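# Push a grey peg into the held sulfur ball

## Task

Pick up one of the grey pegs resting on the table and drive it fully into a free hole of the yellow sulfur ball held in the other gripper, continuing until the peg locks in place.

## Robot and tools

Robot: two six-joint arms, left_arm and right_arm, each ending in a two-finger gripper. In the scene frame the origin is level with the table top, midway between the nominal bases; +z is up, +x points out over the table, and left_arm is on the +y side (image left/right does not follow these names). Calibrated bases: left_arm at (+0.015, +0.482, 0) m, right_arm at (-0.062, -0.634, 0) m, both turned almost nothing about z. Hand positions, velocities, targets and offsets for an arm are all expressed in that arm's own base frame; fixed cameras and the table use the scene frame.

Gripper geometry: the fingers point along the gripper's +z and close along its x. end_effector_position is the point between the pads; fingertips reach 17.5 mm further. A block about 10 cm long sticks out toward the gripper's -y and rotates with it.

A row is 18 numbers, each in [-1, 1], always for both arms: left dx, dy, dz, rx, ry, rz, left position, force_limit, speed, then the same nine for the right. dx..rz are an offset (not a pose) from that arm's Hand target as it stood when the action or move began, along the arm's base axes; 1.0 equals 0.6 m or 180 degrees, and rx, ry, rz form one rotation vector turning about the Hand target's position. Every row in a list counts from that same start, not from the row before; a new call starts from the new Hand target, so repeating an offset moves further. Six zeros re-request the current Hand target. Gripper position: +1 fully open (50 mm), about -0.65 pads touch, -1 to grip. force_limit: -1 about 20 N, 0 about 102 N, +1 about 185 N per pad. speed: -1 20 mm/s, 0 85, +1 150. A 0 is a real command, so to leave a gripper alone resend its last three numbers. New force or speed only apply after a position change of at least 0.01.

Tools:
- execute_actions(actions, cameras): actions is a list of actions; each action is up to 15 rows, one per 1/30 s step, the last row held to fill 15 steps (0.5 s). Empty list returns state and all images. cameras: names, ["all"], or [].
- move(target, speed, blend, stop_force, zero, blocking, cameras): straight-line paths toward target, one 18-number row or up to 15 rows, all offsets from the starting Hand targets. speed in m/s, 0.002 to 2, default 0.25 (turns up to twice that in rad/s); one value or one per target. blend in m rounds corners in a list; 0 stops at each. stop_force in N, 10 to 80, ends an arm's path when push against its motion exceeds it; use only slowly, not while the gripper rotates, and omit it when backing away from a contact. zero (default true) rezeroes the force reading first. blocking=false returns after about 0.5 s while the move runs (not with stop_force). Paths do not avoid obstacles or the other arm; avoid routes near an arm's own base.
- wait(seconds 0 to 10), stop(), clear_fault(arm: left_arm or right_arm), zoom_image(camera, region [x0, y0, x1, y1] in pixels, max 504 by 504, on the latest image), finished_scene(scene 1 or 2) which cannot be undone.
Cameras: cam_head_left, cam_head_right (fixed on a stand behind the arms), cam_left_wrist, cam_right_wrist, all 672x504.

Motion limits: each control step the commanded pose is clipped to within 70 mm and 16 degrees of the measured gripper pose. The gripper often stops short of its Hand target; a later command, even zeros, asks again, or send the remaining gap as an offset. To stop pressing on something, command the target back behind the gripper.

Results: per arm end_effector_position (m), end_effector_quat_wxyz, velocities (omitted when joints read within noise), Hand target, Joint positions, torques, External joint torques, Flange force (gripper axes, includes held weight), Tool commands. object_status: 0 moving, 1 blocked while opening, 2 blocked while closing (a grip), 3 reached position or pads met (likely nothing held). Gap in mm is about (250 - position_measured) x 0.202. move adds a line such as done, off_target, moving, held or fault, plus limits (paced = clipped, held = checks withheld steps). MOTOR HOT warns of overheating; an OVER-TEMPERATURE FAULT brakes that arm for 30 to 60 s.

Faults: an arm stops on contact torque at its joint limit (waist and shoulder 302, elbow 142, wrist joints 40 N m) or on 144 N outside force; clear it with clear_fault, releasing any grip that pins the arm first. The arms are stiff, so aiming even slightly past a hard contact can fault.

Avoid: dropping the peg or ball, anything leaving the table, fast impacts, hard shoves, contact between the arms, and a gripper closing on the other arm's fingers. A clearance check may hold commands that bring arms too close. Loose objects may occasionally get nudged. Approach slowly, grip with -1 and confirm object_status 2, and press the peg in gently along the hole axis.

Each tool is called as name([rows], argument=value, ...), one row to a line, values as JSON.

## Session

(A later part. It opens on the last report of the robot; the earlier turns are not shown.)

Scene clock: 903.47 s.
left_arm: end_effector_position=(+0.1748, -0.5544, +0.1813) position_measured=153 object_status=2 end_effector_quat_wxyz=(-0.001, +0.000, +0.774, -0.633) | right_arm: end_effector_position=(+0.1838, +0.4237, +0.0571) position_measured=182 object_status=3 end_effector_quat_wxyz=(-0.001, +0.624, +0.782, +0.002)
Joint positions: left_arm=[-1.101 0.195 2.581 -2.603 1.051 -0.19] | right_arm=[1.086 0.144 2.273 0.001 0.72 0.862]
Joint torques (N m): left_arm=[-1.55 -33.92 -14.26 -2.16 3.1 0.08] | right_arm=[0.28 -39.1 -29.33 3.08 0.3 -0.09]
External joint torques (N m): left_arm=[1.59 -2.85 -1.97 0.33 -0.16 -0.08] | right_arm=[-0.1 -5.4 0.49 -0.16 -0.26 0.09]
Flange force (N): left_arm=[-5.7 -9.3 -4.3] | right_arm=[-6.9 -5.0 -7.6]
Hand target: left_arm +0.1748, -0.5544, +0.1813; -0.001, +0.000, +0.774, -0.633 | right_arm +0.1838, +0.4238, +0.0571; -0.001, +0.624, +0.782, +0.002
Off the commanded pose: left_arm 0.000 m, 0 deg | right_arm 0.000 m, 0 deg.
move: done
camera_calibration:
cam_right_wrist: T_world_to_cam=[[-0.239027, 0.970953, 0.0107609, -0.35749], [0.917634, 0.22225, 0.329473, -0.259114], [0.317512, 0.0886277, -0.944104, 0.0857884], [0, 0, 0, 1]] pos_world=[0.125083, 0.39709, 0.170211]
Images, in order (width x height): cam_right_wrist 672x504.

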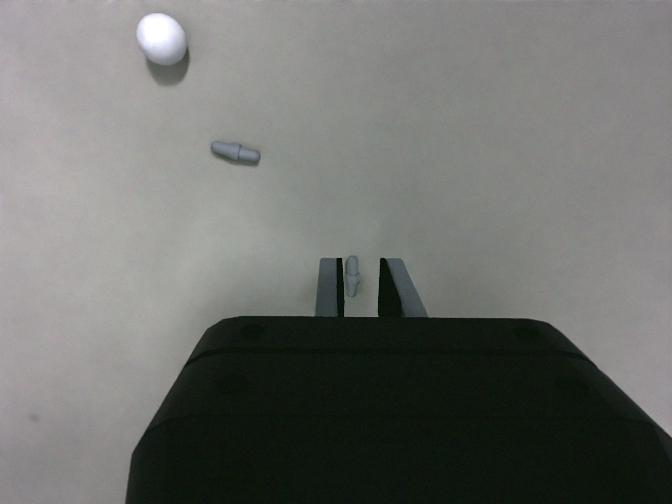

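move([
  [0,0,0,0,0,0,-1,1,-1,0.0007,-0.0028,-0.0625,0,0,0,-0.2,0,-1],
  [0,0,0,0,0,0,-1,1,-1,0.0007,-0.0028,-0.0625,0,0,0,-1,0.2,-1],
  [0,0,0,0,0,0,-1,1,-1,0.0007,-0.0028,0.1,0,0,0,-1,0.2,-1],
], speed=[0.04,0.04,0.1], cameras=["cam_right_wrist"])

Scene clock: 908.40 s.
left_arm: end_effector_position=(+0.1748, -0.5544, +0.1813) position_measured=153 object_status=2 end_effector_quat_wxyz=(-0.001, +0.000, +0.774, -0.633) | right_arm: end_effector_position=(+0.1843, +0.4221, +0.1171) position_measured=235 object_status=2 end_effector_quat_wxyz=(-0.001, +0.624, +0.782, +0.002)
Joint positions: left_arm=[-1.101 0.195 2.581 -2.603 1.051 -0.19] | right_arm=[1.084 0.054 2.226 0.001 0.857 0.86]
Joint torques (N m): left_arm=[-1.86 -34.1 -14.12 -2.1 3.05 0.12] | right_arm=[0.22 -33.34 -33.76 3.52 0.07 -0.14]
External joint torques (N m): left_arm=[1.81 -2.59 -2.18 0.27 -0.09 -0.12] | right_arm=[-0.26 -5.4 0.77 -0.19 -0.04 0.14]
Flange force (N): left_arm=[-6.5 -8.5 -3.9] | right_arm=[-7.9 -5.5 -6.4]
Hand target: left_arm +0.1748, -0.5544, +0.1813; -0.001, +0.000, +0.774, -0.633 | right_arm +0.1843, +0.4221, +0.1171; -0.001, +0.624, +0.782, +0.002
Off the commanded pose: left_arm 0.000 m, 0 deg | right_arm 0.000 m, 0 deg.
move: done
camera_calibration:
cam_right_wrist: T_world_to_cam=[[-0.238996, 0.970962, 0.0106693, -0.356472], [0.917641, 0.222251, 0.329452, -0.278891], [0.317514, 0.0885284, -0.944112, 0.142491], [0, 0, 0, 1]] pos_world=[0.125483, 0.39549, 0.230212]
Images, in order (width x height): cam_right_wrist 672x504.

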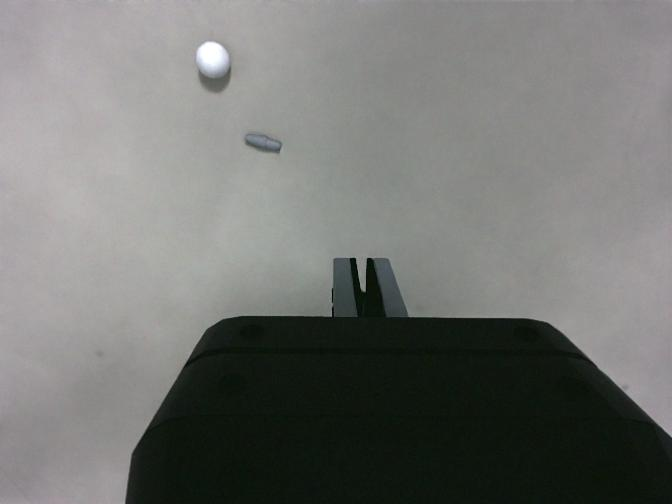

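move([
  [0,0,0,0,0,0,-1,1,-1,0.1,0.0,0.3,0,0,-0.572,-1,0.2,-1],
], speed=0.6)

move([
  [0,0,0,0,0,0,-1,1,-1,0.04,-0.02,0.0,0.482,0,0,-1,0.2,-1],
], speed=0.6)

Scene clock: 911.27 s.
left_arm: end_effector_position=(+0.1748, -0.5544, +0.1813) position_measured=153 object_status=2 end_effector_quat_wxyz=(-0.001, +0.000, +0.774, -0.633) | right_arm: end_effector_position=(+0.2443, +0.4221, +0.2971) position_measured=235 object_status=2 end_effector_quat_wxyz=(+0.001, +1.000, -0.001, +0.002)
Joint positions: left_arm=[-1.101 0.195 2.581 -2.603 1.051 -0.19] | right_arm=[0.978 -0.067 1.972 -0.005 1.236 2.553]
Joint torques (N m): left_arm=[-1.79 -34.13 -14.27 -2.08 3.1 0.11] | right_arm=[-0.1 -28.85 -41.54 4.33 0.21 -0.13]
External joint torques (N m): left_arm=[1.78 -2.55 -1.85 0.27 -0.16 -0.11] | right_arm=[-0.17 -4.95 0.39 -0.22 -0.28 0.13]
Flange force (N): left_arm=[-6.2 -8.4 -4.2] | right_arm=[-4.3 7.7 -1.8]
Hand target: left_arm +0.1748, -0.5544, +0.1813; -0.001, +0.000, +0.774, -0.633 | right_arm +0.2443, +0.4221, +0.2971; +0.001, +1.000, -0.001, +0.002
Off the commanded pose: left_arm 0.000 m, 0 deg | right_arm 0.000 m, 0 deg.
move: done

Scene clock: 913.43 s.
left_arm: end_effector_position=(+0.1748, -0.5544, +0.1813) position_measured=153 object_status=2 end_effector_quat_wxyz=(-0.001, +0.000, +0.774, -0.633) | right_arm: end_effector_position=(+0.2683, +0.4101, +0.2972) position_measured=235 object_status=2 end_effector_quat_wxyz=(+0.686, -0.728, +0.002, -0.001)
Joint positions: left_arm=[-1.101 0.195 2.581 -2.603 1.051 -0.19] | right_arm=[0.304 -0.049 2.578 1.792 1.347 0.599]
Joint torques (N m): left_arm=[-1.76 -34.12 -14.3 -2.16 3.12 0.12] | right_arm=[-0.06 -18.29 -30.05 1.37 2.95 -0.2]
External joint torques (N m): left_arm=[1.71 -2.49 -1.82 0.35 -0.17 -0.11] | right_arm=[0.07 -6.02 0.66 -0.25 -0.44 0.2]
Flange force (N): left_arm=[-6.2 -8.3 -4.2] | right_arm=[-10.7 -15.1 -5.5]
Hand target: left_arm +0.1748, -0.5544, +0.1813; -0.001, +0.000, +0.774, -0.633 | right_arm +0.2683, +0.4101, +0.2971; +0.686, -0.728, +0.002, +0.000
Off the commanded pose: left_arm 0.000 m, 0 deg | right_arm 0.000 m, 0 deg.
move: done; limits=paced

move([
  [0,0,0,0,0,0,-1,1,-1,0.0068,0.19,-0.08,0,0,0,-1,0.2,-1],
  [0,0,0,0,0,0,-1,1,-1,0.0068,0.2013,-0.12,0,0,0,-1,0.2,-1],
], speed=0.12, cameras=["cam_left_wrist","cam_right_wrist"])

zoom_image(camera="cam_left_wrist", region=[320, 190, 420, 290])

zoom_image(camera="cam_right_wrist", region=[310, 200, 430, 320])

Scene clock: 915.83 s.
left_arm: end_effector_position=(+0.1748, -0.5544, +0.1813) position_measured=153 object_status=2 end_effector_quat_wxyz=(-0.001, +0.000, +0.774, -0.633) | right_arm: end_effector_position=(+0.2723, +0.5308, +0.2252) position_measured=235 object_status=2 end_effector_quat_wxyz=(+0.686, -0.728, +0.002, -0.001)
Joint positions: left_arm=[-1.101 0.195 2.581 -2.603 1.051 -0.19] | right_arm=[0.631 0.23 2.507 2.146 1.279 0.339]
Joint torques (N m): left_arm=[-1.64 -33.8 -14.23 -2.09 3.1 0.11] | right_arm=[0.22 -41.4 -22.92 0.2 3.33 -0.34]
External joint torques (N m): left_arm=[1.75 -2.9 -2.02 0.26 -0.15 -0.11] | right_arm=[-0.13 -4.74 0.58 -0.18 -0.46 0.34]
Flange force (N): left_arm=[-6.0 -9.3 -4.4] | right_arm=[-3.9 -13.1 -5.1]
Hand target: left_arm +0.1748, -0.5544, +0.1813; -0.001, +0.000, +0.774, -0.633 | right_arm +0.2723, +0.5309, +0.2251; +0.686, -0.728, +0.002, +0.000
Off the commanded pose: left_arm 0.000 m, 0 deg | right_arm 0.000 m, 0 deg.
move: done
camera_calibration:
cam_left_wrist: T_world_to_cam=[[-0.999915, 0.000632992, 0.0130452, 0.182788], [-0.0108689, 0.513505, -0.858018, 0.460011], [-0.0072419, -0.858086, -0.513454, -0.249624], [0, 0, 0, 1]] pos_world=[0.185965, -0.450533, 0.264142]
cam_right_wrist: T_world_to_cam=[[0.999828, -0.00983515, 0.0157465, -0.260077], [0.0107914, -0.382288, -0.92398, 0.430611], [0.0151072, 0.923991, -0.382116, -0.280737], [0, 0, 0, 1]] pos_world=[0.259626, 0.421458, 0.294698]
Images, in order (width x height): cam_left_wrist 672x504, cam_right_wrist 672x504.

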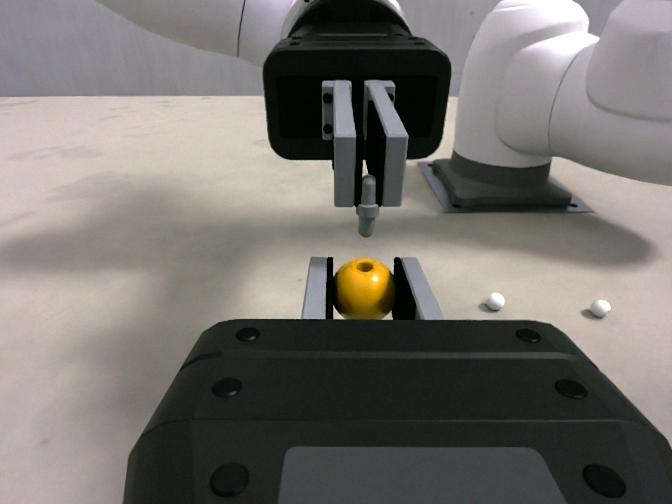

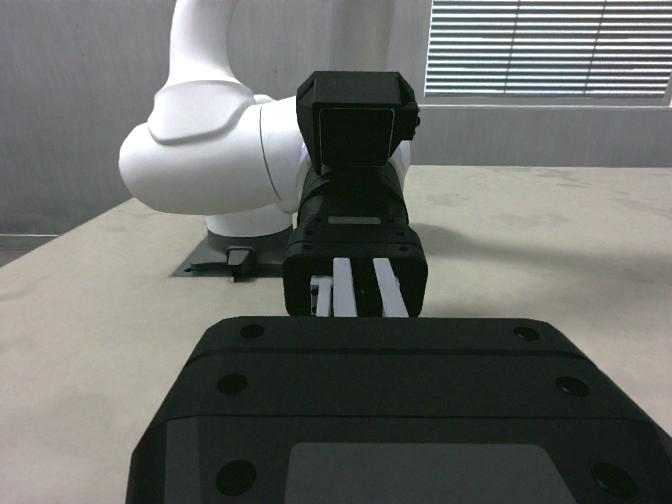

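Scaled by 5.040 from the camera's 672x504 image, which has a finer 960x720 frame.

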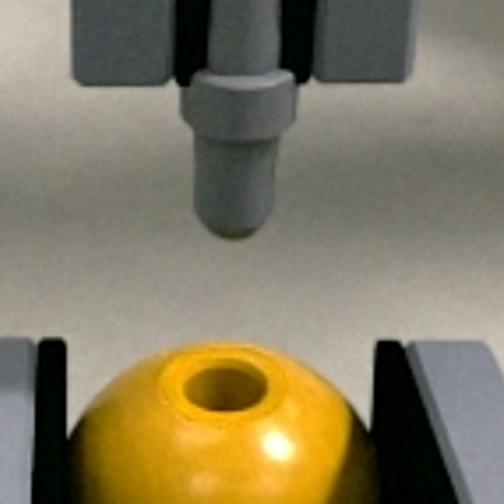

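Scaled by 4.200 from the camera's 672x504 image, which has a finer 960x720 frame.

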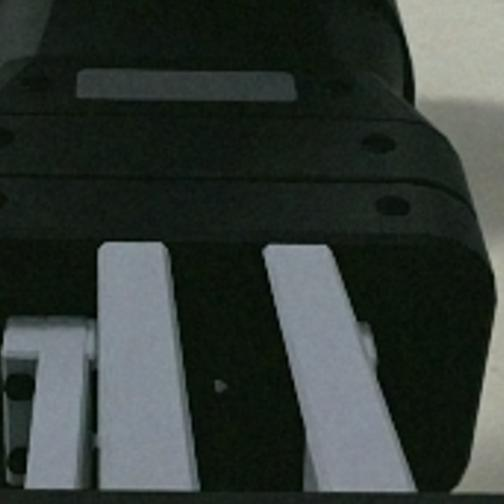

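move([
  [0,0,0,0,0,0,-1,1,-1,0.0,-0.0021,-0.036,0,0,0,-1,0.2,-1],
], speed=0.012, stop_force=12, cameras=["cam_left_wrist"])

zoom_image(camera="cam_left_wrist", region=[330, 220, 400, 290])

Scene clock: 918.60 s.
left_arm: end_effector_position=(+0.1748, -0.5544, +0.1812) position_measured=153 object_status=2 end_effector_quat_wxyz=(-0.001, +0.000, +0.774, -0.633) | right_arm: end_effector_position=(+0.2724, +0.5296, +0.2041) position_measured=235 object_status=2 end_effector_quat_wxyz=(+0.686, -0.728, +0.002, -0.001)
Joint positions: left_arm=[-1.101 0.195 2.581 -2.603 1.051 -0.19] | right_arm=[0.628 0.283 2.517 2.158 1.315 0.285]
Joint torques (N m): left_arm=[-5.13 -43.91 -25.97 -2.36 8.99 0.14] | right_arm=[1.32 -34.75 -18.79 -0.35 -1.96 -0.17]
External joint torques (N m): left_arm=[5.12 7.25 9.89 0.55 -6.04 -0.13] | right_arm=[-1.42 -14.55 -1.08 0.38 4.88 0.18]
Flange force (N): left_arm=[-9.9 9.4 -9.8] | right_arm=[-6.4 -29.5 -16.4]
Hand target: left_arm +0.1748, -0.5544, +0.1813; -0.001, +0.000, +0.774, -0.633 | right_arm +0.2724, +0.5296, +0.2041; +0.686, -0.728, +0.002, -0.001 (not the last commanded pose)
Off the commanded pose: left_arm 0.000 m, 0 deg | right_arm 0.001 m, 0 deg.
move: contact (right_arm)
camera_calibration:
cam_left_wrist: T_world_to_cam=[[-0.999914, 0.000717473, 0.0130973, 0.182812], [-0.0108696, 0.513579, -0.857973, 0.459981], [-0.00734207, -0.858042, -0.513527, -0.249481], [0, 0, 0, 1]] pos_world=[0.185965, -0.450433, 0.264142]
Images, in order (width x height): cam_left_wrist 672x504.

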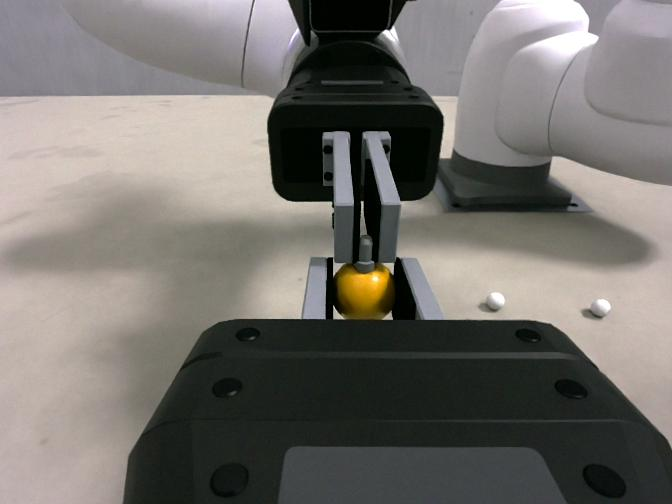

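Scaled by 7.200 from the camera's 672x504 image, which has a finer 960x720 frame.

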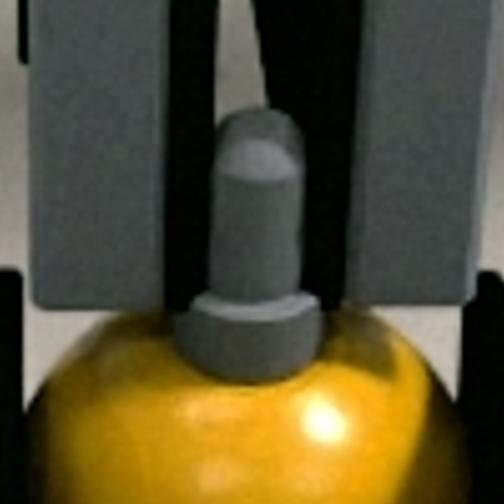

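move([
  [0,0,0,0,0,0,-1,1,-1,0.0003,-0.0009,-0.004,0,0,0,-1,0.2,-1],
], speed=0.008)

move([
  [0,0,0,0,0,0,-1,1,-1,0.0,-0.0004,-0.003,0,0,0,-1,0.2,-1],
], speed=0.008, cameras=["cam_left_wrist"])

zoom_image(camera="cam_left_wrist", region=[330, 220, 400, 290])

Scene clock: 919.97 s.
left_arm: end_effector_position=(+0.1748, -0.5544, +0.1812) position_measured=153 object_status=2 end_effector_quat_wxyz=(-0.001, +0.000, +0.774, -0.633) | right_arm: end_effector_position=(+0.2725, +0.5291, +0.2017) position_measured=235 object_status=2 end_effector_quat_wxyz=(+0.686, -0.728, +0.002, +0.000)
Joint positions: left_arm=[-1.101 0.195 2.581 -2.603 1.051 -0.19] | right_arm=[0.627 0.289 2.518 2.158 1.319 0.28]
Joint torques (N m): left_arm=[-5.28 -57.1 -29.92 -2.28 15.74 0.18] | right_arm=[-2.2 -23.24 -8.43 -1.11 -9.66 -0.04]
External joint torques (N m): left_arm=[5.32 20.24 13.69 0.45 -12.79 -0.18] | right_arm=[2.32 -26.86 -11.22 1.13 12.6 0.04]
Flange force (N): left_arm=[-12.9 26.3 4.9] | right_arm=[-8.1 -52.1 -10.2]
Hand target: left_arm +0.1748, -0.5544, +0.1813; -0.001, +0.000, +0.774, -0.633 | right_arm +0.2725, +0.5291, +0.2017; +0.686, -0.728, +0.002, -0.001
Off the commanded pose: left_arm 0.000 m, 0 deg | right_arm 0.000 m, 0 deg.
move: done

Scene clock: 920.67 s.
left_arm: end_effector_position=(+0.1748, -0.5545, +0.1813) position_measured=153 object_status=2 end_effector_quat_wxyz=(-0.001, +0.000, +0.774, -0.633) | right_arm: end_effector_position=(+0.2725, +0.5289, +0.2000) position_measured=235 object_status=2 end_effector_quat_wxyz=(+0.686, -0.728, +0.002, -0.001)
Joint positions: left_arm=[-1.101 0.195 2.581 -2.603 1.051 -0.19] | right_arm=[0.626 0.293 2.519 2.158 1.323 0.275]
Joint torques (N m): left_arm=[-7.11 -67.16 -35.77 -2.21 21.42 0.14] | right_arm=[-6.63 -12.39 -2.36 -1.54 -15.65 -0.31]
External joint torques (N m): left_arm=[7.06 30.61 19.66 0.4 -18.48 -0.14] | right_arm=[6.59 -37.47 -16.94 1.56 18.58 0.32]
Flange force (N): left_arm=[-16.9 41.6 10.5] | right_arm=[-14.6 -72.8 -5.7]
Hand target: left_arm +0.1748, -0.5544, +0.1813; -0.001, +0.000, +0.774, -0.633 | right_arm +0.2725, +0.5289, +0.1999; +0.686, -0.728, +0.002, -0.001
Off the commanded pose: left_arm 0.000 m, 0 deg | right_arm 0.000 m, 0 deg.
move: done
camera_calibration:
cam_left_wrist: T_world_to_cam=[[-0.999915, 0.000771092, 0.0130113, 0.182859], [-0.0107696, 0.513433, -0.858062, 0.45992], [-0.0073421, -0.858129, -0.513381, -0.249559], [0, 0, 0, 1]] pos_world=[0.185965, -0.450433, 0.264142]
Images, in order (width x height): cam_left_wrist 672x504.

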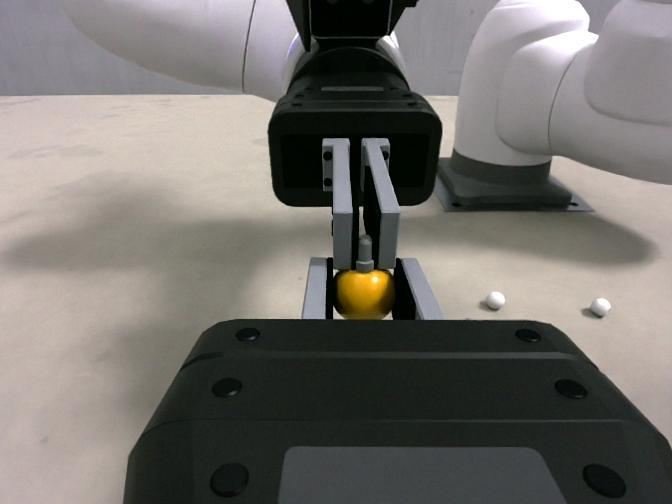

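Scaled by 7.200 from the camera's 672x504 image, which has a finer 960x720 frame.

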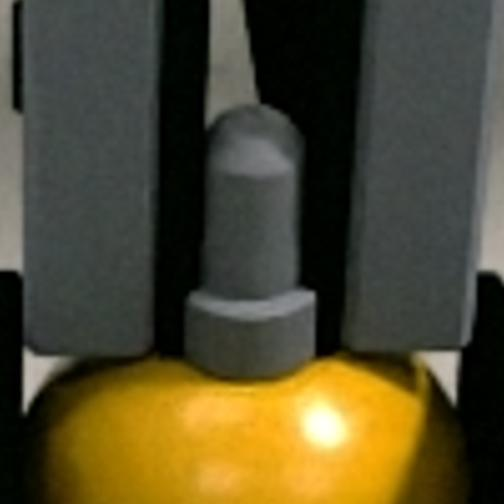

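move([
  [0,0,0,0,0,0,-1,1,-1,-0.0008,-0.0003,-0.0025,0,0,0,-1,0.2,-1],
], speed=0.008)

move([
  [0,0,0,0,0,0,-1,1,-1,-0.0003,-0.0002,-0.0012,0,0,0,-1,0.2,-1],
], speed=0.006, cameras=["cam_left_wrist"])

zoom_image(camera="cam_left_wrist", region=[330, 220, 400, 290])

Scene clock: 922.07 s.
left_arm: end_effector_position=(+0.1748, -0.5544, +0.1812) position_measured=153 object_status=2 end_effector_quat_wxyz=(-0.001, +0.000, +0.774, -0.633) | right_arm: end_effector_position=(+0.2721, +0.5287, +0.1985) position_measured=235 object_status=2 end_effector_quat_wxyz=(+0.686, -0.728, +0.002, -0.001)
Joint positions: left_arm=[-1.101 0.195 2.581 -2.603 1.051 -0.19] | right_arm=[0.626 0.297 2.52 2.16 1.325 0.271]
Joint torques (N m): left_arm=[-0.1 -86.28 -47.18 -5.88 30.61 0.06] | right_arm=[-5.12 5.84 16.51 -6.6 -25.76 -0.3]
External joint torques (N m): left_arm=[0.07 49.75 30.92 4.05 -27.67 -0.06] | right_arm=[5.08 -55.97 -35.54 6.63 28.7 0.3]
Flange force (N): left_arm=[-7.8 68.7 28.8] | right_arm=[-7.9 -108.2 1.7]
Hand target: left_arm +0.1748, -0.5544, +0.1813; -0.001, +0.000, +0.774, -0.633 | right_arm +0.2721, +0.5287, +0.1984; +0.686, -0.728, +0.002, -0.001
Off the commanded pose: left_arm 0.000 m, 0 deg | right_arm 0.000 m, 0 deg.
move: done

Scene clock: 922.77 s.
left_arm: end_effector_position=(+0.1748, -0.5544, +0.1812) position_measured=153 object_status=2 end_effector_quat_wxyz=(-0.001, +0.000, +0.774, -0.633) | right_arm: end_effector_position=(+0.2719, +0.5286, +0.1977) position_measured=235 object_status=2 end_effector_quat_wxyz=(+0.686, -0.728, +0.002, -0.001)
Joint positions: left_arm=[-1.101 0.195 2.581 -2.603 1.051 -0.19] | right_arm=[0.626 0.299 2.521 2.16 1.327 0.269]
Joint torques (N m): left_arm=[2.92 -97.59 -54.07 -7.71 36.15 0.03] | right_arm=[-4.6 16.49 27.31 -9.38 -31.66 -0.07]
External joint torques (N m): left_arm=[-2.84 61.03 37.92 5.89 -33.21 -0.03] | right_arm=[4.69 -66.65 -46.41 9.39 34.6 0.07]
Flange force (N): left_arm=[-4.5 85.0 37.8] | right_arm=[-4.4 -128.2 6.9]
Hand target: left_arm +0.1748, -0.5544, +0.1813; -0.001, +0.000, +0.774, -0.633 | right_arm +0.2719, +0.5286, +0.1977; +0.686, -0.728, +0.002, -0.001
Off the commanded pose: left_arm 0.000 m, 0 deg | right_arm 0.000 m, 0 deg.
move: done
camera_calibration:
cam_left_wrist: T_world_to_cam=[[-0.999914, 0.000715774, 0.013097, 0.182813], [-0.0108692, 0.513697, -0.857903, 0.45993], [-0.00734196, -0.857971, -0.513645, -0.249469], [0, 0, 0, 1]] pos_world=[0.185965, -0.450433, 0.264042]
Images, in order (width x height): cam_left_wrist 672x504.

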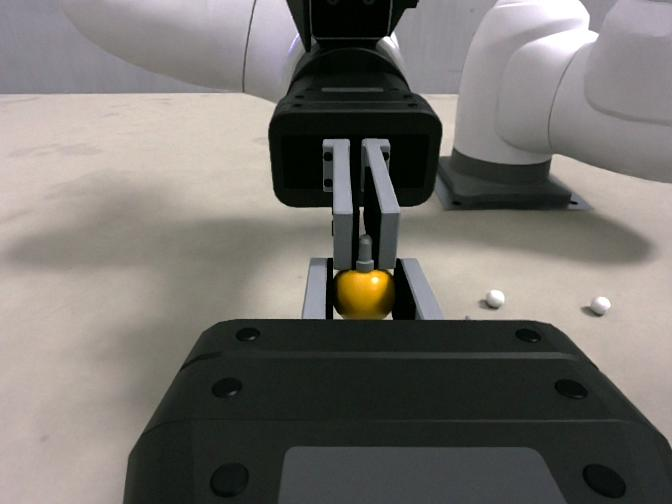

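Scaled by 7.200 from the camera's 672x504 image, which has a finer 960x720 frame.

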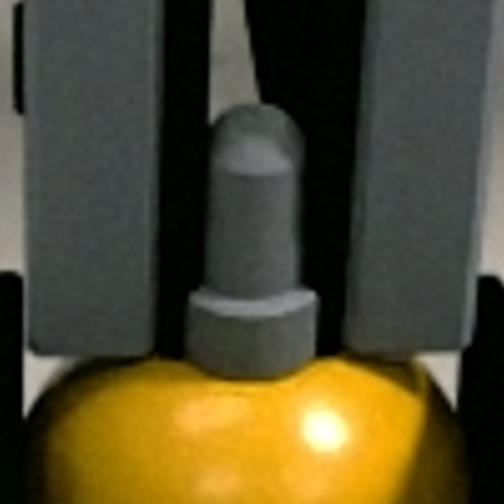

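move([
  [0,0,0,0,0,0,-1,1,-1,0.0,0.0005,0.0098,0,0,0,-1,0.2,-1],
  [0,0,0,0,0,0,-1,1,-1,0.0,0.0005,0.0098,0,0,0,-0.3,0.2,-1],
  [0,0,0,0,0,0,-1,1,-1,0.0,-0.001,0.08,0,0,0,-0.3,0.2,-1],
  [0,0,0,0,0,0,-1,1,-1,0.0,0.012,0.065,0,0,0,-1,-1,-0.5],
], speed=[0.01,0.05,0.08,0.08], cameras=["cam_left_wrist"])

zoom_image(camera="cam_left_wrist", region=[330, 210, 400, 290])

Scene clock: 926.67 s.
left_arm: end_effector_position=(+0.1748, -0.5544, +0.1813) position_measured=153 object_status=2 end_effector_quat_wxyz=(-0.001, +0.000, +0.774, -0.633) | right_arm: end_effector_position=(+0.2719, +0.5358, +0.2367) position_measured=251 object_status=3 end_effector_quat_wxyz=(+0.686, -0.728, +0.002, -0.001)
Joint positions: left_arm=[-1.101 0.195 2.581 -2.603 1.051 -0.19] | right_arm=[0.642 0.205 2.497 2.148 1.256 0.368]
Joint torques (N m): left_arm=[-1.94 -33.97 -14.23 -2.07 3.13 0.07] | right_arm=[-0.34 -40.19 -24.3 0.27 3.21 -0.08]
External joint torques (N m): left_arm=[2.01 -2.67 -1.91 0.25 -0.18 -0.07] | right_arm=[0.41 -4.83 0.74 -0.25 -0.37 0.08]
Flange force (N): left_arm=[-6.7 -8.6 -4.5] | right_arm=[-5.4 -12.1 -4.6]
Hand target: left_arm +0.1748, -0.5544, +0.1813; -0.001, +0.000, +0.774, -0.633 | right_arm +0.2719, +0.5358, +0.2367; +0.686, -0.728, +0.002, -0.001
Off the commanded pose: left_arm 0.000 m, 0 deg | right_arm 0.000 m, 0 deg.
move: done
camera_calibration:
cam_left_wrist: T_world_to_cam=[[-0.999915, 0.000632992, 0.0130452, 0.182788], [-0.0108689, 0.513505, -0.858018, 0.459959], [-0.0072419, -0.858086, -0.513454, -0.249538], [0, 0, 0, 1]] pos_world=[0.185965, -0.450433, 0.264142]
Images, in order (width x height): cam_left_wrist 672x504.

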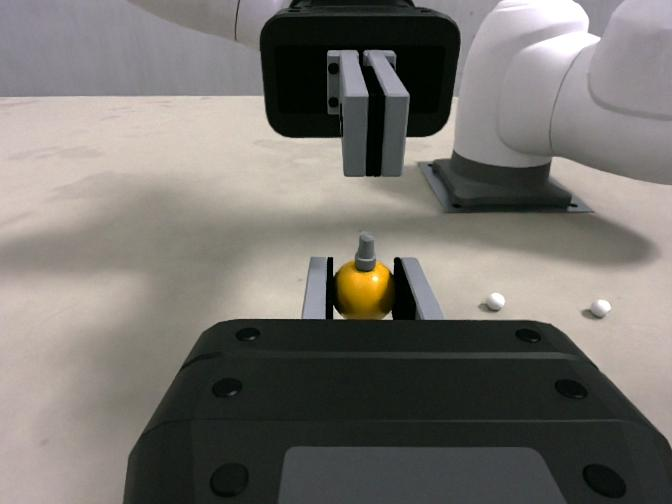

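Scaled by 6.300 from the camera's 672x504 image, which has a finer 960x720 frame.

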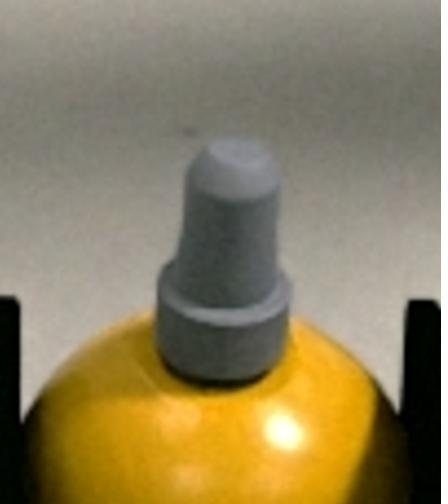

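move([
  [0,0,0,0,0,0,-1,1,-1,0.0,0.002,-0.033,0,0,0,-1,-1,-0.5],
  [0,0,0,0,0,0,-1,1,-1,0.0,0.0017,-0.039,0,0,0,-1,-1,-0.5],
], speed=[0.05,0.01])

move([
  [0,0,0,0,0,0,-1,1,-1,0.0,-0.0003,-0.005,0,0,0,-1,-1,-0.5],
], speed=0.01)

Scene clock: 928.47 s.
left_arm: end_effector_position=(+0.1748, -0.5544, +0.1812) position_measured=153 object_status=2 end_effector_quat_wxyz=(-0.001, +0.000, +0.774, -0.633) | right_arm: end_effector_position=(+0.2719, +0.5368, +0.2133) position_measured=251 object_status=3 end_effector_quat_wxyz=(+0.686, -0.728, +0.002, -0.001)
Joint positions: left_arm=[-1.101 0.195 2.581 -2.603 1.051 -0.19] | right_arm=[0.645 0.263 2.506 2.167 1.293 0.308]
Joint torques (N m): left_arm=[-1.38 -40.18 -18.63 -2.74 6.17 0.09] | right_arm=[-0.4 -36.39 -17.32 -0.68 0.2 -0.2]
External joint torques (N m): left_arm=[1.45 3.58 2.4 0.91 -3.23 -0.08] | right_arm=[0.4 -12.39 -3.62 0.69 2.7 0.2]
Flange force (N): left_arm=[-6.2 1.3 -1.0] | right_arm=[-5.6 -28.0 -5.9]
Hand target: left_arm +0.1748, -0.5544, +0.1813; -0.001, +0.000, +0.774, -0.633 | right_arm +0.2719, +0.5368, +0.2133; +0.686, -0.728, +0.002, -0.001
Off the commanded pose: left_arm 0.000 m, 0 deg | right_arm 0.000 m, 0 deg.
move: done

Scene clock: 929.17 s.
left_arm: end_effector_position=(+0.1748, -0.5544, +0.1810) position_measured=153 object_status=2 end_effector_quat_wxyz=(-0.001, +0.000, +0.774, -0.633) | right_arm: end_effector_position=(+0.2719, +0.5366, +0.2104) position_measured=251 object_status=3 end_effector_quat_wxyz=(+0.686, -0.728, +0.002, -0.001)
Joint positions: left_arm=[-1.101 0.195 2.581 -2.603 1.051 -0.19] | right_arm=[0.644 0.271 2.507 2.169 1.298 0.301]
Joint torques (N m): left_arm=[1.35 -68.88 -40.32 -5.99 21.61 0.07] | right_arm=[0.86 -10.24 4.81 -6.01 -14.92 -0.03]
External joint torques (N m): left_arm=[-1.38 32.21 24.33 4.19 -18.67 -0.06] | right_arm=[-0.87 -39.02 -25.54 6.02 17.84 0.04]
Flange force (N): left_arm=[-1.9 44.0 12.5] | right_arm=[-1.1 -75.2 -5.9]
Hand target: left_arm +0.1748, -0.5544, +0.1813; -0.001, +0.000, +0.774, -0.633 | right_arm +0.2719, +0.5366, +0.2103; +0.686, -0.728, +0.002, -0.001
Off the commanded pose: left_arm 0.000 m, 0 deg | right_arm 0.000 m, 0 deg.
move: done

Press up to ~120 N with small lateral sweeps.

move([
  [0,0,0,0,0,0,-1,1,-1,0.0,-0.0002,-0.0038,0,0,0,-1,-1,-0.5],
  [0,0,0,0,0,0,-1,1,-1,0.0012,-0.0002,-0.0038,0,0,0,-1,-1,-0.5],
  [0,0,0,0,0,0,-1,1,-1,-0.0012,-0.0002,-0.0038,0,0,0,-1,-1,-0.5],
  [0,0,0,0,0,0,-1,1,-1,0.0,0.0018,-0.0038,0,0,0,-1,-1,-0.5],
  [0,0,0,0,0,0,-1,1,-1,0.0,-0.0018,-0.0038,0,0,0,-1,-1,-0.5],
  [0,0,0,0,0,0,-1,1,-1,0.0,-0.0002,-0.0038,0,0,0,-1,-1,-0.5],
], speed=0.01, blend=0.0001, cameras=["cam_left_wrist"])

zoom_image(camera="cam_left_wrist", region=[330, 210, 400, 290])

move([
  [0,0,0,0,0,0,-1,1,-1,0.0,0.0005,0.0088,0,0,0,-1,-1,-0.5],
  [0,0,0,0,0,0,-1,1,-1,0.0,0.0008,0.03,0,0,0,-1,-1,-0.5],
], speed=0.02, cameras=["cam_left_wrist"])

zoom_image(camera="cam_left_wrist", region=[330, 210, 400, 290])

Scene clock: 930.87 s.
left_arm: end_effector_position=(+0.1748, -0.5544, +0.1812) position_measured=153 object_status=2 end_effector_quat_wxyz=(-0.001, +0.000, +0.774, -0.633) | right_arm: end_effector_position=(+0.2718, +0.5364, +0.2080) position_measured=251 object_status=3 end_effector_quat_wxyz=(+0.686, -0.728, +0.002, -0.001)
Joint positions: left_arm=[-1.101 0.195 2.581 -2.603 1.051 -0.19] | right_arm=[0.644 0.277 2.508 2.17 1.302 0.295]
Joint torques (N m): left_arm=[1.22 -101.35 -63.51 -8.41 38.94 0.07] | right_arm=[1.33 22.25 24.78 -10.69 -32.08 -0.11]
External joint torques (N m): left_arm=[-1.25 64.81 47.35 6.59 -36 -0.07] | right_arm=[-1.45 -71.27 -45.12 10.7 34.98 0.11]
Flange force (N): left_arm=[-3.9 93.7 27.8] | right_arm=[-3.0 -133.3 -13.9]
Hand target: left_arm +0.1748, -0.5544, +0.1813; -0.001, +0.000, +0.774, -0.633 | right_arm +0.2719, +0.5365, +0.2080; +0.686, -0.728, +0.002, -0.001
Off the commanded pose: left_arm 0.000 m, 0 deg | right_arm 0.000 m, 0 deg.
move: done
camera_calibration:
cam_left_wrist: T_world_to_cam=[[-0.999914, 0.000717473, 0.0130973, 0.182812], [-0.0108696, 0.513579, -0.857973, 0.459981], [-0.00734207, -0.858042, -0.513527, -0.249481], [0, 0, 0, 1]] pos_world=[0.185965, -0.450433, 0.264142]
Images, in order (width x height): cam_left_wrist 672x504.

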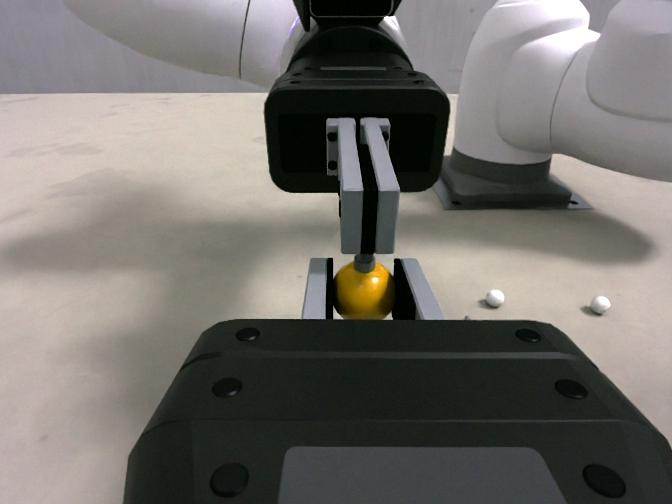

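Scaled by 6.300 from the camera's 672x504 image, which has a finer 960x720 frame.

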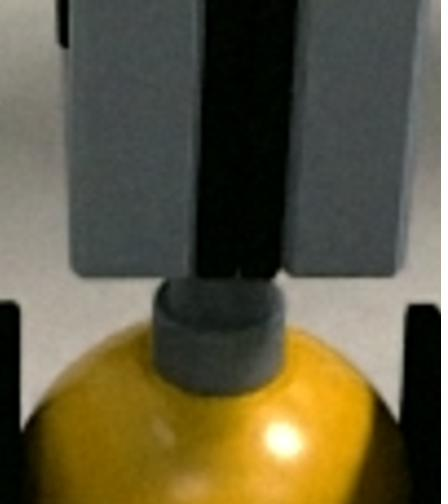

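Scene clock: 932.40 s.
left_arm: end_effector_position=(+0.1748, -0.5544, +0.1813) position_measured=153 object_status=2 end_effector_quat_wxyz=(-0.001, +0.000, +0.774, -0.633) | right_arm: end_effector_position=(+0.2719, +0.5370, +0.2259) position_measured=251 object_status=3 end_effector_quat_wxyz=(+0.686, -0.728, +0.002, +0.000)
Joint positions: left_arm=[-1.101 0.195 2.581 -2.603 1.051 -0.19] | right_arm=[0.645 0.232 2.501 2.158 1.272 0.34]
Joint torques (N m): left_arm=[-1.75 -34.26 -14.36 -2.13 3.08 0.12] | right_arm=[0.14 -42.37 -23.13 0.33 3.08 -0.24]
External joint torques (N m): left_arm=[1.78 -2.21 -1.83 0.3 -0.14 -0.12] | right_arm=[-0.11 -4.14 0.65 -0.33 -0.21 0.24]
Flange force (N): left_arm=[-6.4 -7.5 -3.8] | right_arm=[-3.3 -10.9 -5.2]
Hand target: left_arm +0.1748, -0.5544, +0.1813; -0.001, +0.000, +0.774, -0.633 | right_arm +0.2719, +0.5370, +0.2260; +0.686, -0.728, +0.002, -0.001
Off the commanded pose: left_arm 0.000 m, 0 deg | right_arm 0.000 m, 0 deg.
move: done
camera_calibration:
cam_left_wrist: T_world_to_cam=[[-0.999916, 0.000684662, 0.0129596, 0.182834], [-0.0107689, 0.513506, -0.858019, 0.459941], [-0.00724229, -0.858086, -0.513455, -0.249538], [0, 0, 0, 1]] pos_world=[0.185965, -0.450433, 0.264142]
Images, in order (width x height): cam_left_wrist 672x504.

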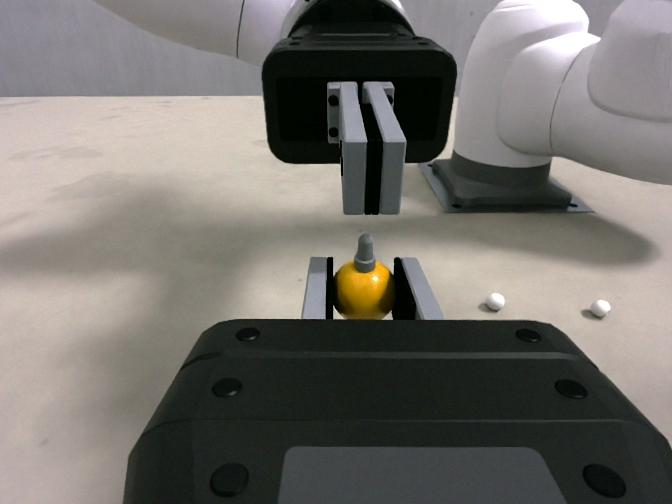

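Scaled by 6.300 from the camera's 672x504 image, which has a finer 960x720 frame.

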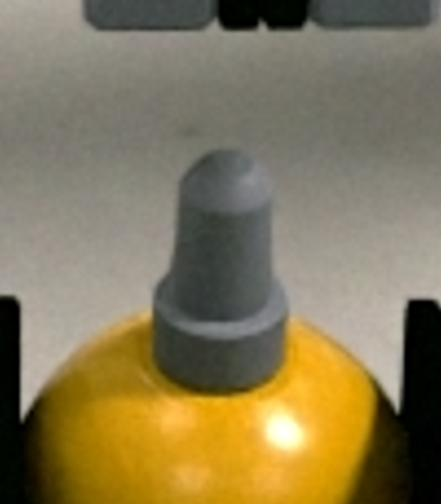

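move([
  [0,0,0,0,0,0,-1,1,-1,0.0,-0.008,0.03,0,0,0,-0.25,0,-0.5],
  [0,0,0,0,0,0,-1,1,-1,0.0,-0.0115,-0.031,0,0,0,-0.25,0,-0.5],
  [0,0,0,0,0,0,-1,1,-1,0.0,-0.0115,-0.031,0,0,0,-1,0,-1],
], speed=0.06, cameras=["cam_left_wrist"])

zoom_image(camera="cam_left_wrist", region=[330, 210, 400, 290])

move([
  [0,0,0,0,0,0,-1,1,-1,0.0,0.0,0.0014,0,0,0,-1,0,-1],
], speed=0.004)

move([
  [0,0,0,0,0,0,-1,1,-1,0.0,0.0,0.0014,0,0,0,-1,0,-1],
], speed=0.004, cameras=["cam_left_wrist"])

zoom_image(camera="cam_left_wrist", region=[330, 210, 400, 290])

Scene clock: 935.47 s.
left_arm: end_effector_position=(+0.1748, -0.5544, +0.1813) position_measured=153 object_status=2 end_effector_quat_wxyz=(-0.001, +0.000, +0.774, -0.633) | right_arm: end_effector_position=(+0.2719, +0.5300, +0.2074) position_measured=238 object_status=2 end_effector_quat_wxyz=(+0.686, -0.728, +0.002, -0.001)
Joint positions: left_arm=[-1.101 0.195 2.581 -2.603 1.051 -0.19] | right_arm=[0.63 0.274 2.516 2.157 1.309 0.293]
Joint torques (N m): left_arm=[0.93 -34.15 -15.25 -3.38 2.86 0.03] | right_arm=[2.62 -43.94 -18.37 -1.1 3.63 -0.04]
External joint torques (N m): left_arm=[-0.94 -2.6 -0.93 1.56 0.08 -0.02] | right_arm=[-2.58 -5.34 -1.81 1.13 -0.7 0.04]
Flange force (N): left_arm=[-1.7 -8.6 -3.7] | right_arm=[0.8 -14.7 -4.9]
Hand target: left_arm +0.1748, -0.5544, +0.1813; -0.001, +0.000, +0.774, -0.633 | right_arm +0.2719, +0.5301, +0.2074; +0.686, -0.728, +0.002, -0.001
Off the commanded pose: left_arm 0.000 m, 0 deg | right_arm 0.000 m, 0 deg.
move: done
camera_calibration:
cam_left_wrist: T_world_to_cam=[[-0.999915, 0.000770263, 0.0130113, 0.182859], [-0.0107693, 0.513507, -0.858018, 0.459942], [-0.00734228, -0.858085, -0.513455, -0.249519], [0, 0, 0, 1]] pos_world=[0.185965, -0.450433, 0.264142]
Images, in order (width x height): cam_left_wrist 672x504.

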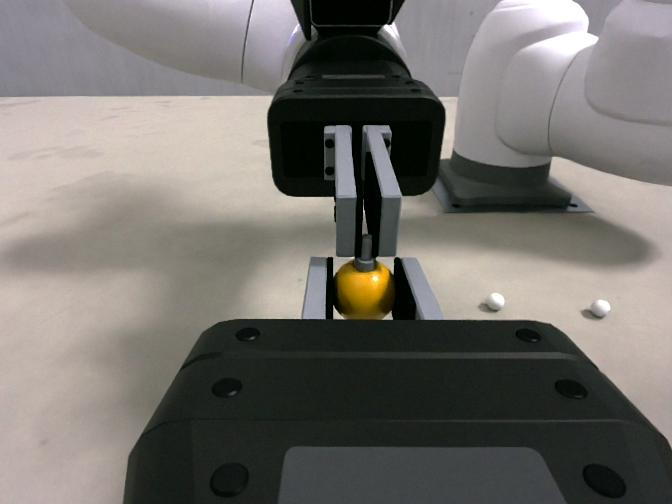

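Scaled by 6.300 from the camera's 672x504 image, which has a finer 960x720 frame.

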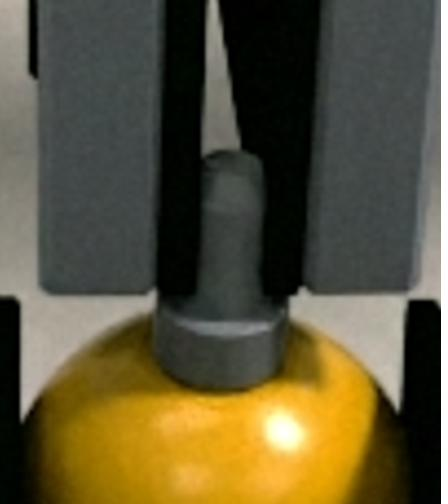

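Scene clock: 936.17 s.
left_arm: end_effector_position=(+0.1748, -0.5544, +0.1813) position_measured=153 object_status=2 end_effector_quat_wxyz=(-0.001, +0.000, +0.774, -0.633) | right_arm: end_effector_position=(+0.2719, +0.5300, +0.2082) position_measured=238 object_status=2 end_effector_quat_wxyz=(+0.686, -0.728, +0.002, +0.000)
Joint positions: left_arm=[-1.101 0.195 2.581 -2.603 1.051 -0.19] | right_arm=[0.63 0.272 2.516 2.157 1.308 0.296]
Joint torques (N m): left_arm=[0.3 -29.07 -11.21 -2.62 0.26 0.06] | right_arm=[2.35 -50.12 -22.34 0.03 6.14 -0.03]
External joint torques (N m): left_arm=[-0.33 -7.38 -4.88 0.82 2.68 -0.06] | right_arm=[-2.21 1.11 2.04 -0.02 -3.22 0.03]
Flange force (N): left_arm=[-2.5 -15.7 -5.5] | right_arm=[1.3 -1.5 -3.7]
Hand target: left_arm +0.1748, -0.5544, +0.1813; -0.001, +0.000, +0.774, -0.633 | right_arm +0.2719, +0.5301, +0.2082; +0.686, -0.728, +0.002, -0.001
Off the commanded pose: left_arm 0.000 m, 0 deg | right_arm 0.000 m, 0 deg.
move: done

Scene clock: 936.87 s.
left_arm: end_effector_position=(+0.1748, -0.5544, +0.1813) position_measured=153 object_status=2 end_effector_quat_wxyz=(-0.001, +0.000, +0.774, -0.633) | right_arm: end_effector_position=(+0.2719, +0.5300, +0.2091) position_measured=238 object_status=2 end_effector_quat_wxyz=(+0.686, -0.728, +0.002, -0.001)
Joint positions: left_arm=[-1.101 0.195 2.581 -2.603 1.051 -0.19] | right_arm=[0.63 0.27 2.515 2.156 1.306 0.298]
Joint torques (N m): left_arm=[-0.36 -33.41 -13.92 -2.69 2.67 0.09] | right_arm=[1.16 -43.64 -20.27 -0.28 3.71 -0.08]
External joint torques (N m): left_arm=[0.44 -3.37 -2.28 0.86 0.28 -0.08] | right_arm=[-1.12 -4.87 0 0.29 -0.81 0.08]
Flange force (N): left_arm=[-4.3 -10.3 -3.9] | right_arm=[-2.2 -13.6 -5.1]
Hand target: left_arm +0.1748, -0.5544, +0.1813; -0.001, +0.000, +0.774, -0.633 | right_arm +0.2719, +0.5301, +0.2091; +0.686, -0.728, +0.002, -0.001
Off the commanded pose: left_arm 0.000 m, 0 deg | right_arm 0.000 m, 0 deg.
move: done
camera_calibration:
cam_left_wrist: T_world_to_cam=[[-0.999915, 0.000632992, 0.0130452, 0.182888], [-0.0108689, 0.513505, -0.858018, 0.460012], [-0.0072419, -0.858086, -0.513454, -0.249624], [0, 0, 0, 1]] pos_world=[0.186065, -0.450533, 0.264142]
Images, in order (width x height): cam_left_wrist 672x504.

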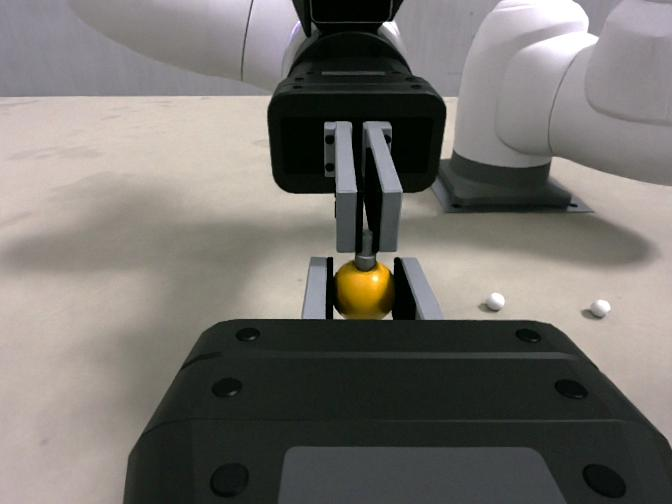

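Scaled by 6.300 from the camera's 672x504 image, which has a finer 960x720 frame.

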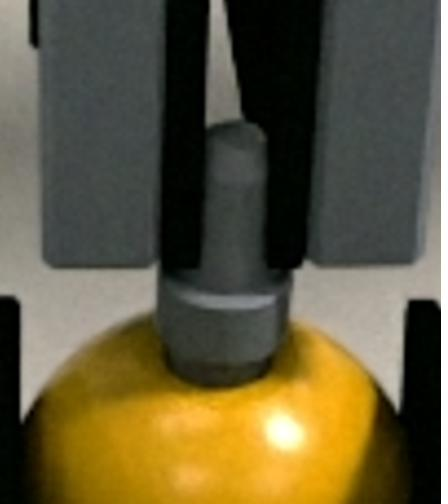

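move([
  [0,0,0,0,0,0,-1,1,-1,0.0,0.002,0.04,0,0,0,-1,0,-1],
  [0,0,0,0,0,0,-1,1,-1,0.0,-0.1,0.1,0,0,0,-1,0,-1],
  [0,0,0,0,0,0,-1,1,-1,0.0,-0.13,0.2,-0.481,0,0,-1,0,-1],
], speed=0.25)

move([
  [0,0,0,0,0,0,-1,1,-1,0.0,0.0,0.0,0,0,0.45,-1,0,-1],
], speed=0.6)

move([
  [0,0,0,-0.114,0,0,-1,1,-1,0.0,0.0,0.0,0,0,0.55,-1,0,-1],
], speed=0.5, cameras=["cam_left_wrist","cam_right_wrist"])

Scene clock: 945.07 s.
left_arm: end_effector_position=(+0.1748, -0.5544, +0.1813) position_measured=153 object_status=2 end_effector_quat_wxyz=(-0.001, +0.000, +0.774, -0.633) | right_arm: end_effector_position=(+0.2719, +0.4520, +0.3291) position_measured=238 object_status=2 end_effector_quat_wxyz=(+0.000, +1.000, -0.001, +0.002)
Joint positions: left_arm=[-1.101 0.195 2.581 -2.603 1.051 -0.19] | right_arm=[0.965 -0.02 1.867 -0.003 1.291 2.539]
Joint torques (N m): left_arm=[-1.39 -34.25 -14.33 -2.13 3.16 0.14] | right_arm=[-0.06 -34.69 -42.22 4.52 0.39 -0.18]
External joint torques (N m): left_arm=[1.33 -2.25 -1.87 0.31 -0.21 -0.14] | right_arm=[0.29 -5.37 0.24 -0.3 -0.47 0.18]
Flange force (N): left_arm=[-5.3 -8.0 -3.2] | right_arm=[-5.4 7.3 -1.3]
Hand target: left_arm +0.1748, -0.5544, +0.1813; -0.001, +0.000, +0.774, -0.633 | right_arm +0.2719, +0.4521, +0.3291; +0.000, +1.000, -0.001, +0.002
Off the commanded pose: left_arm 0.000 m, 0 deg | right_arm 0.000 m, 0 deg.
move: done

Scene clock: 946.93 s.
left_arm: end_effector_position=(+0.1748, -0.5544, +0.1813) position_measured=153 object_status=2 end_effector_quat_wxyz=(-0.001, +0.000, +0.774, -0.633) | right_arm: end_effector_position=(+0.2719, +0.4521, +0.3291) position_measured=238 object_status=2 end_effector_quat_wxyz=(-0.001, +0.761, +0.649, +0.001)
Joint positions: left_arm=[-1.101 0.195 2.581 -2.603 1.051 -0.19] | right_arm=[0.963 -0.02 1.867 0.002 1.291 1.122]
Joint torques (N m): left_arm=[-1.82 -34.07 -14.48 -2.1 3.07 0.07] | right_arm=[0.29 -34.56 -42.22 4.48 0.31 -0.18]
External joint torques (N m): left_arm=[1.82 -2.5 -1.7 0.28 -0.13 -0.07] | right_arm=[-0.37 -5.14 0.34 -0.24 -0.29 0.18]
Flange force (N): left_arm=[-6.2 -8.0 -4.4] | right_arm=[-8.4 -3.0 -1.4]
Hand target: left_arm +0.1748, -0.5544, +0.1813; -0.001, +0.000, +0.774, -0.633 | right_arm +0.2719, +0.4521, +0.3291; -0.001, +0.761, +0.649, +0.001
Off the commanded pose: left_arm 0.000 m, 0 deg | right_arm 0.000 m, 0 deg.
move: done

Scene clock: 949.30 s.
left_arm: end_effector_position=(+0.1748, -0.5544, +0.1813) position_measured=153 object_status=2 end_effector_quat_wxyz=(+0.001, -0.001, -0.649, +0.761) | right_arm: end_effector_position=(+0.2719, +0.4521, +0.3291) position_measured=238 object_status=2 end_effector_quat_wxyz=(-0.002, +0.001, +1.000, +0.000)
Joint positions: left_arm=[-1.099 0.509 2.604 -2.669 1.704 -0.014] | right_arm=[0.963 -0.017 1.865 0.003 1.297 -0.607]
Joint torques (N m): left_arm=[-1.7 -49.75 -0.7 -0.51 3.18 0.1] | right_arm=[0.16 -34.77 -42.08 4.3 0.34 -0.05]
External joint torques (N m): left_arm=[1.75 -3.8 -1.3 0.35 -0.18 -0.1] | right_arm=[-0.23 -5.61 0.22 -0.17 -0.27 0.05]
Flange force (N): left_arm=[-7.1 -12.4 0.9] | right_arm=[4.6 -8.3 -1.8]
Hand target: left_arm +0.1748, -0.5544, +0.1813; +0.001, -0.001, -0.649, +0.761 | right_arm +0.2719, +0.4521, +0.3291; -0.002, +0.001, +1.000, +0.000
Off the commanded pose: left_arm 0.000 m, 0 deg | right_arm 0.000 m, 0 deg.
move: done
camera_calibration:
cam_left_wrist: T_world_to_cam=[[-0.999916, 0.00518395, 0.0118974, 0.185521], [-0.0107691, 0.180149, -0.98358, 0.2979], [-0.00724215, -0.983626, -0.180078, -0.379604], [0, 0, 0, 1]] pos_world=[0.185965, -0.428016, 0.222443]
cam_right_wrist: T_world_to_cam=[[-0.999828, -0.0151286, 0.0107596, 0.285653], [-0.0107909, 0.94521, 0.326285, -0.509166], [-0.0151063, 0.326112, -0.94521, 0.295556], [0, 0, 0, 1]] pos_world=[0.284574, 0.389207, 0.442422]
Images, in order (width x height): cam_left_wrist 672x504, cam_right_wrist 672x504.

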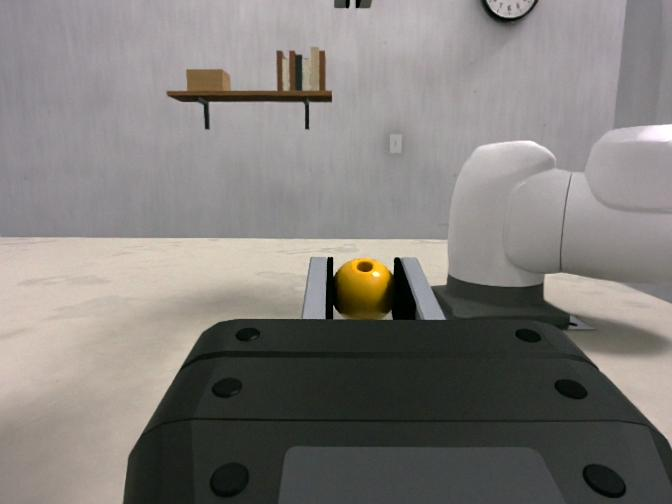

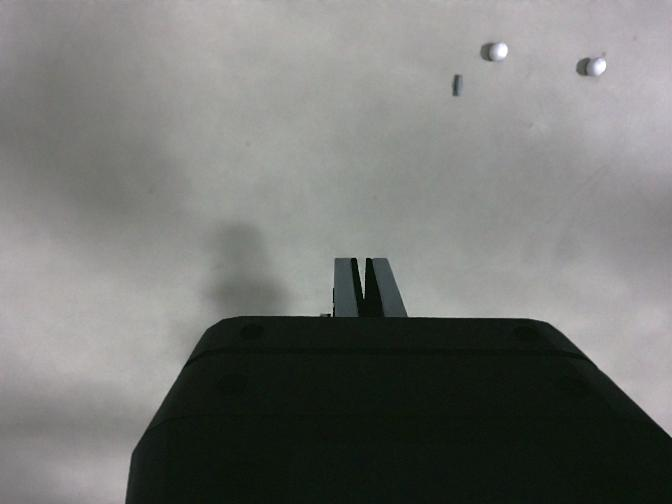

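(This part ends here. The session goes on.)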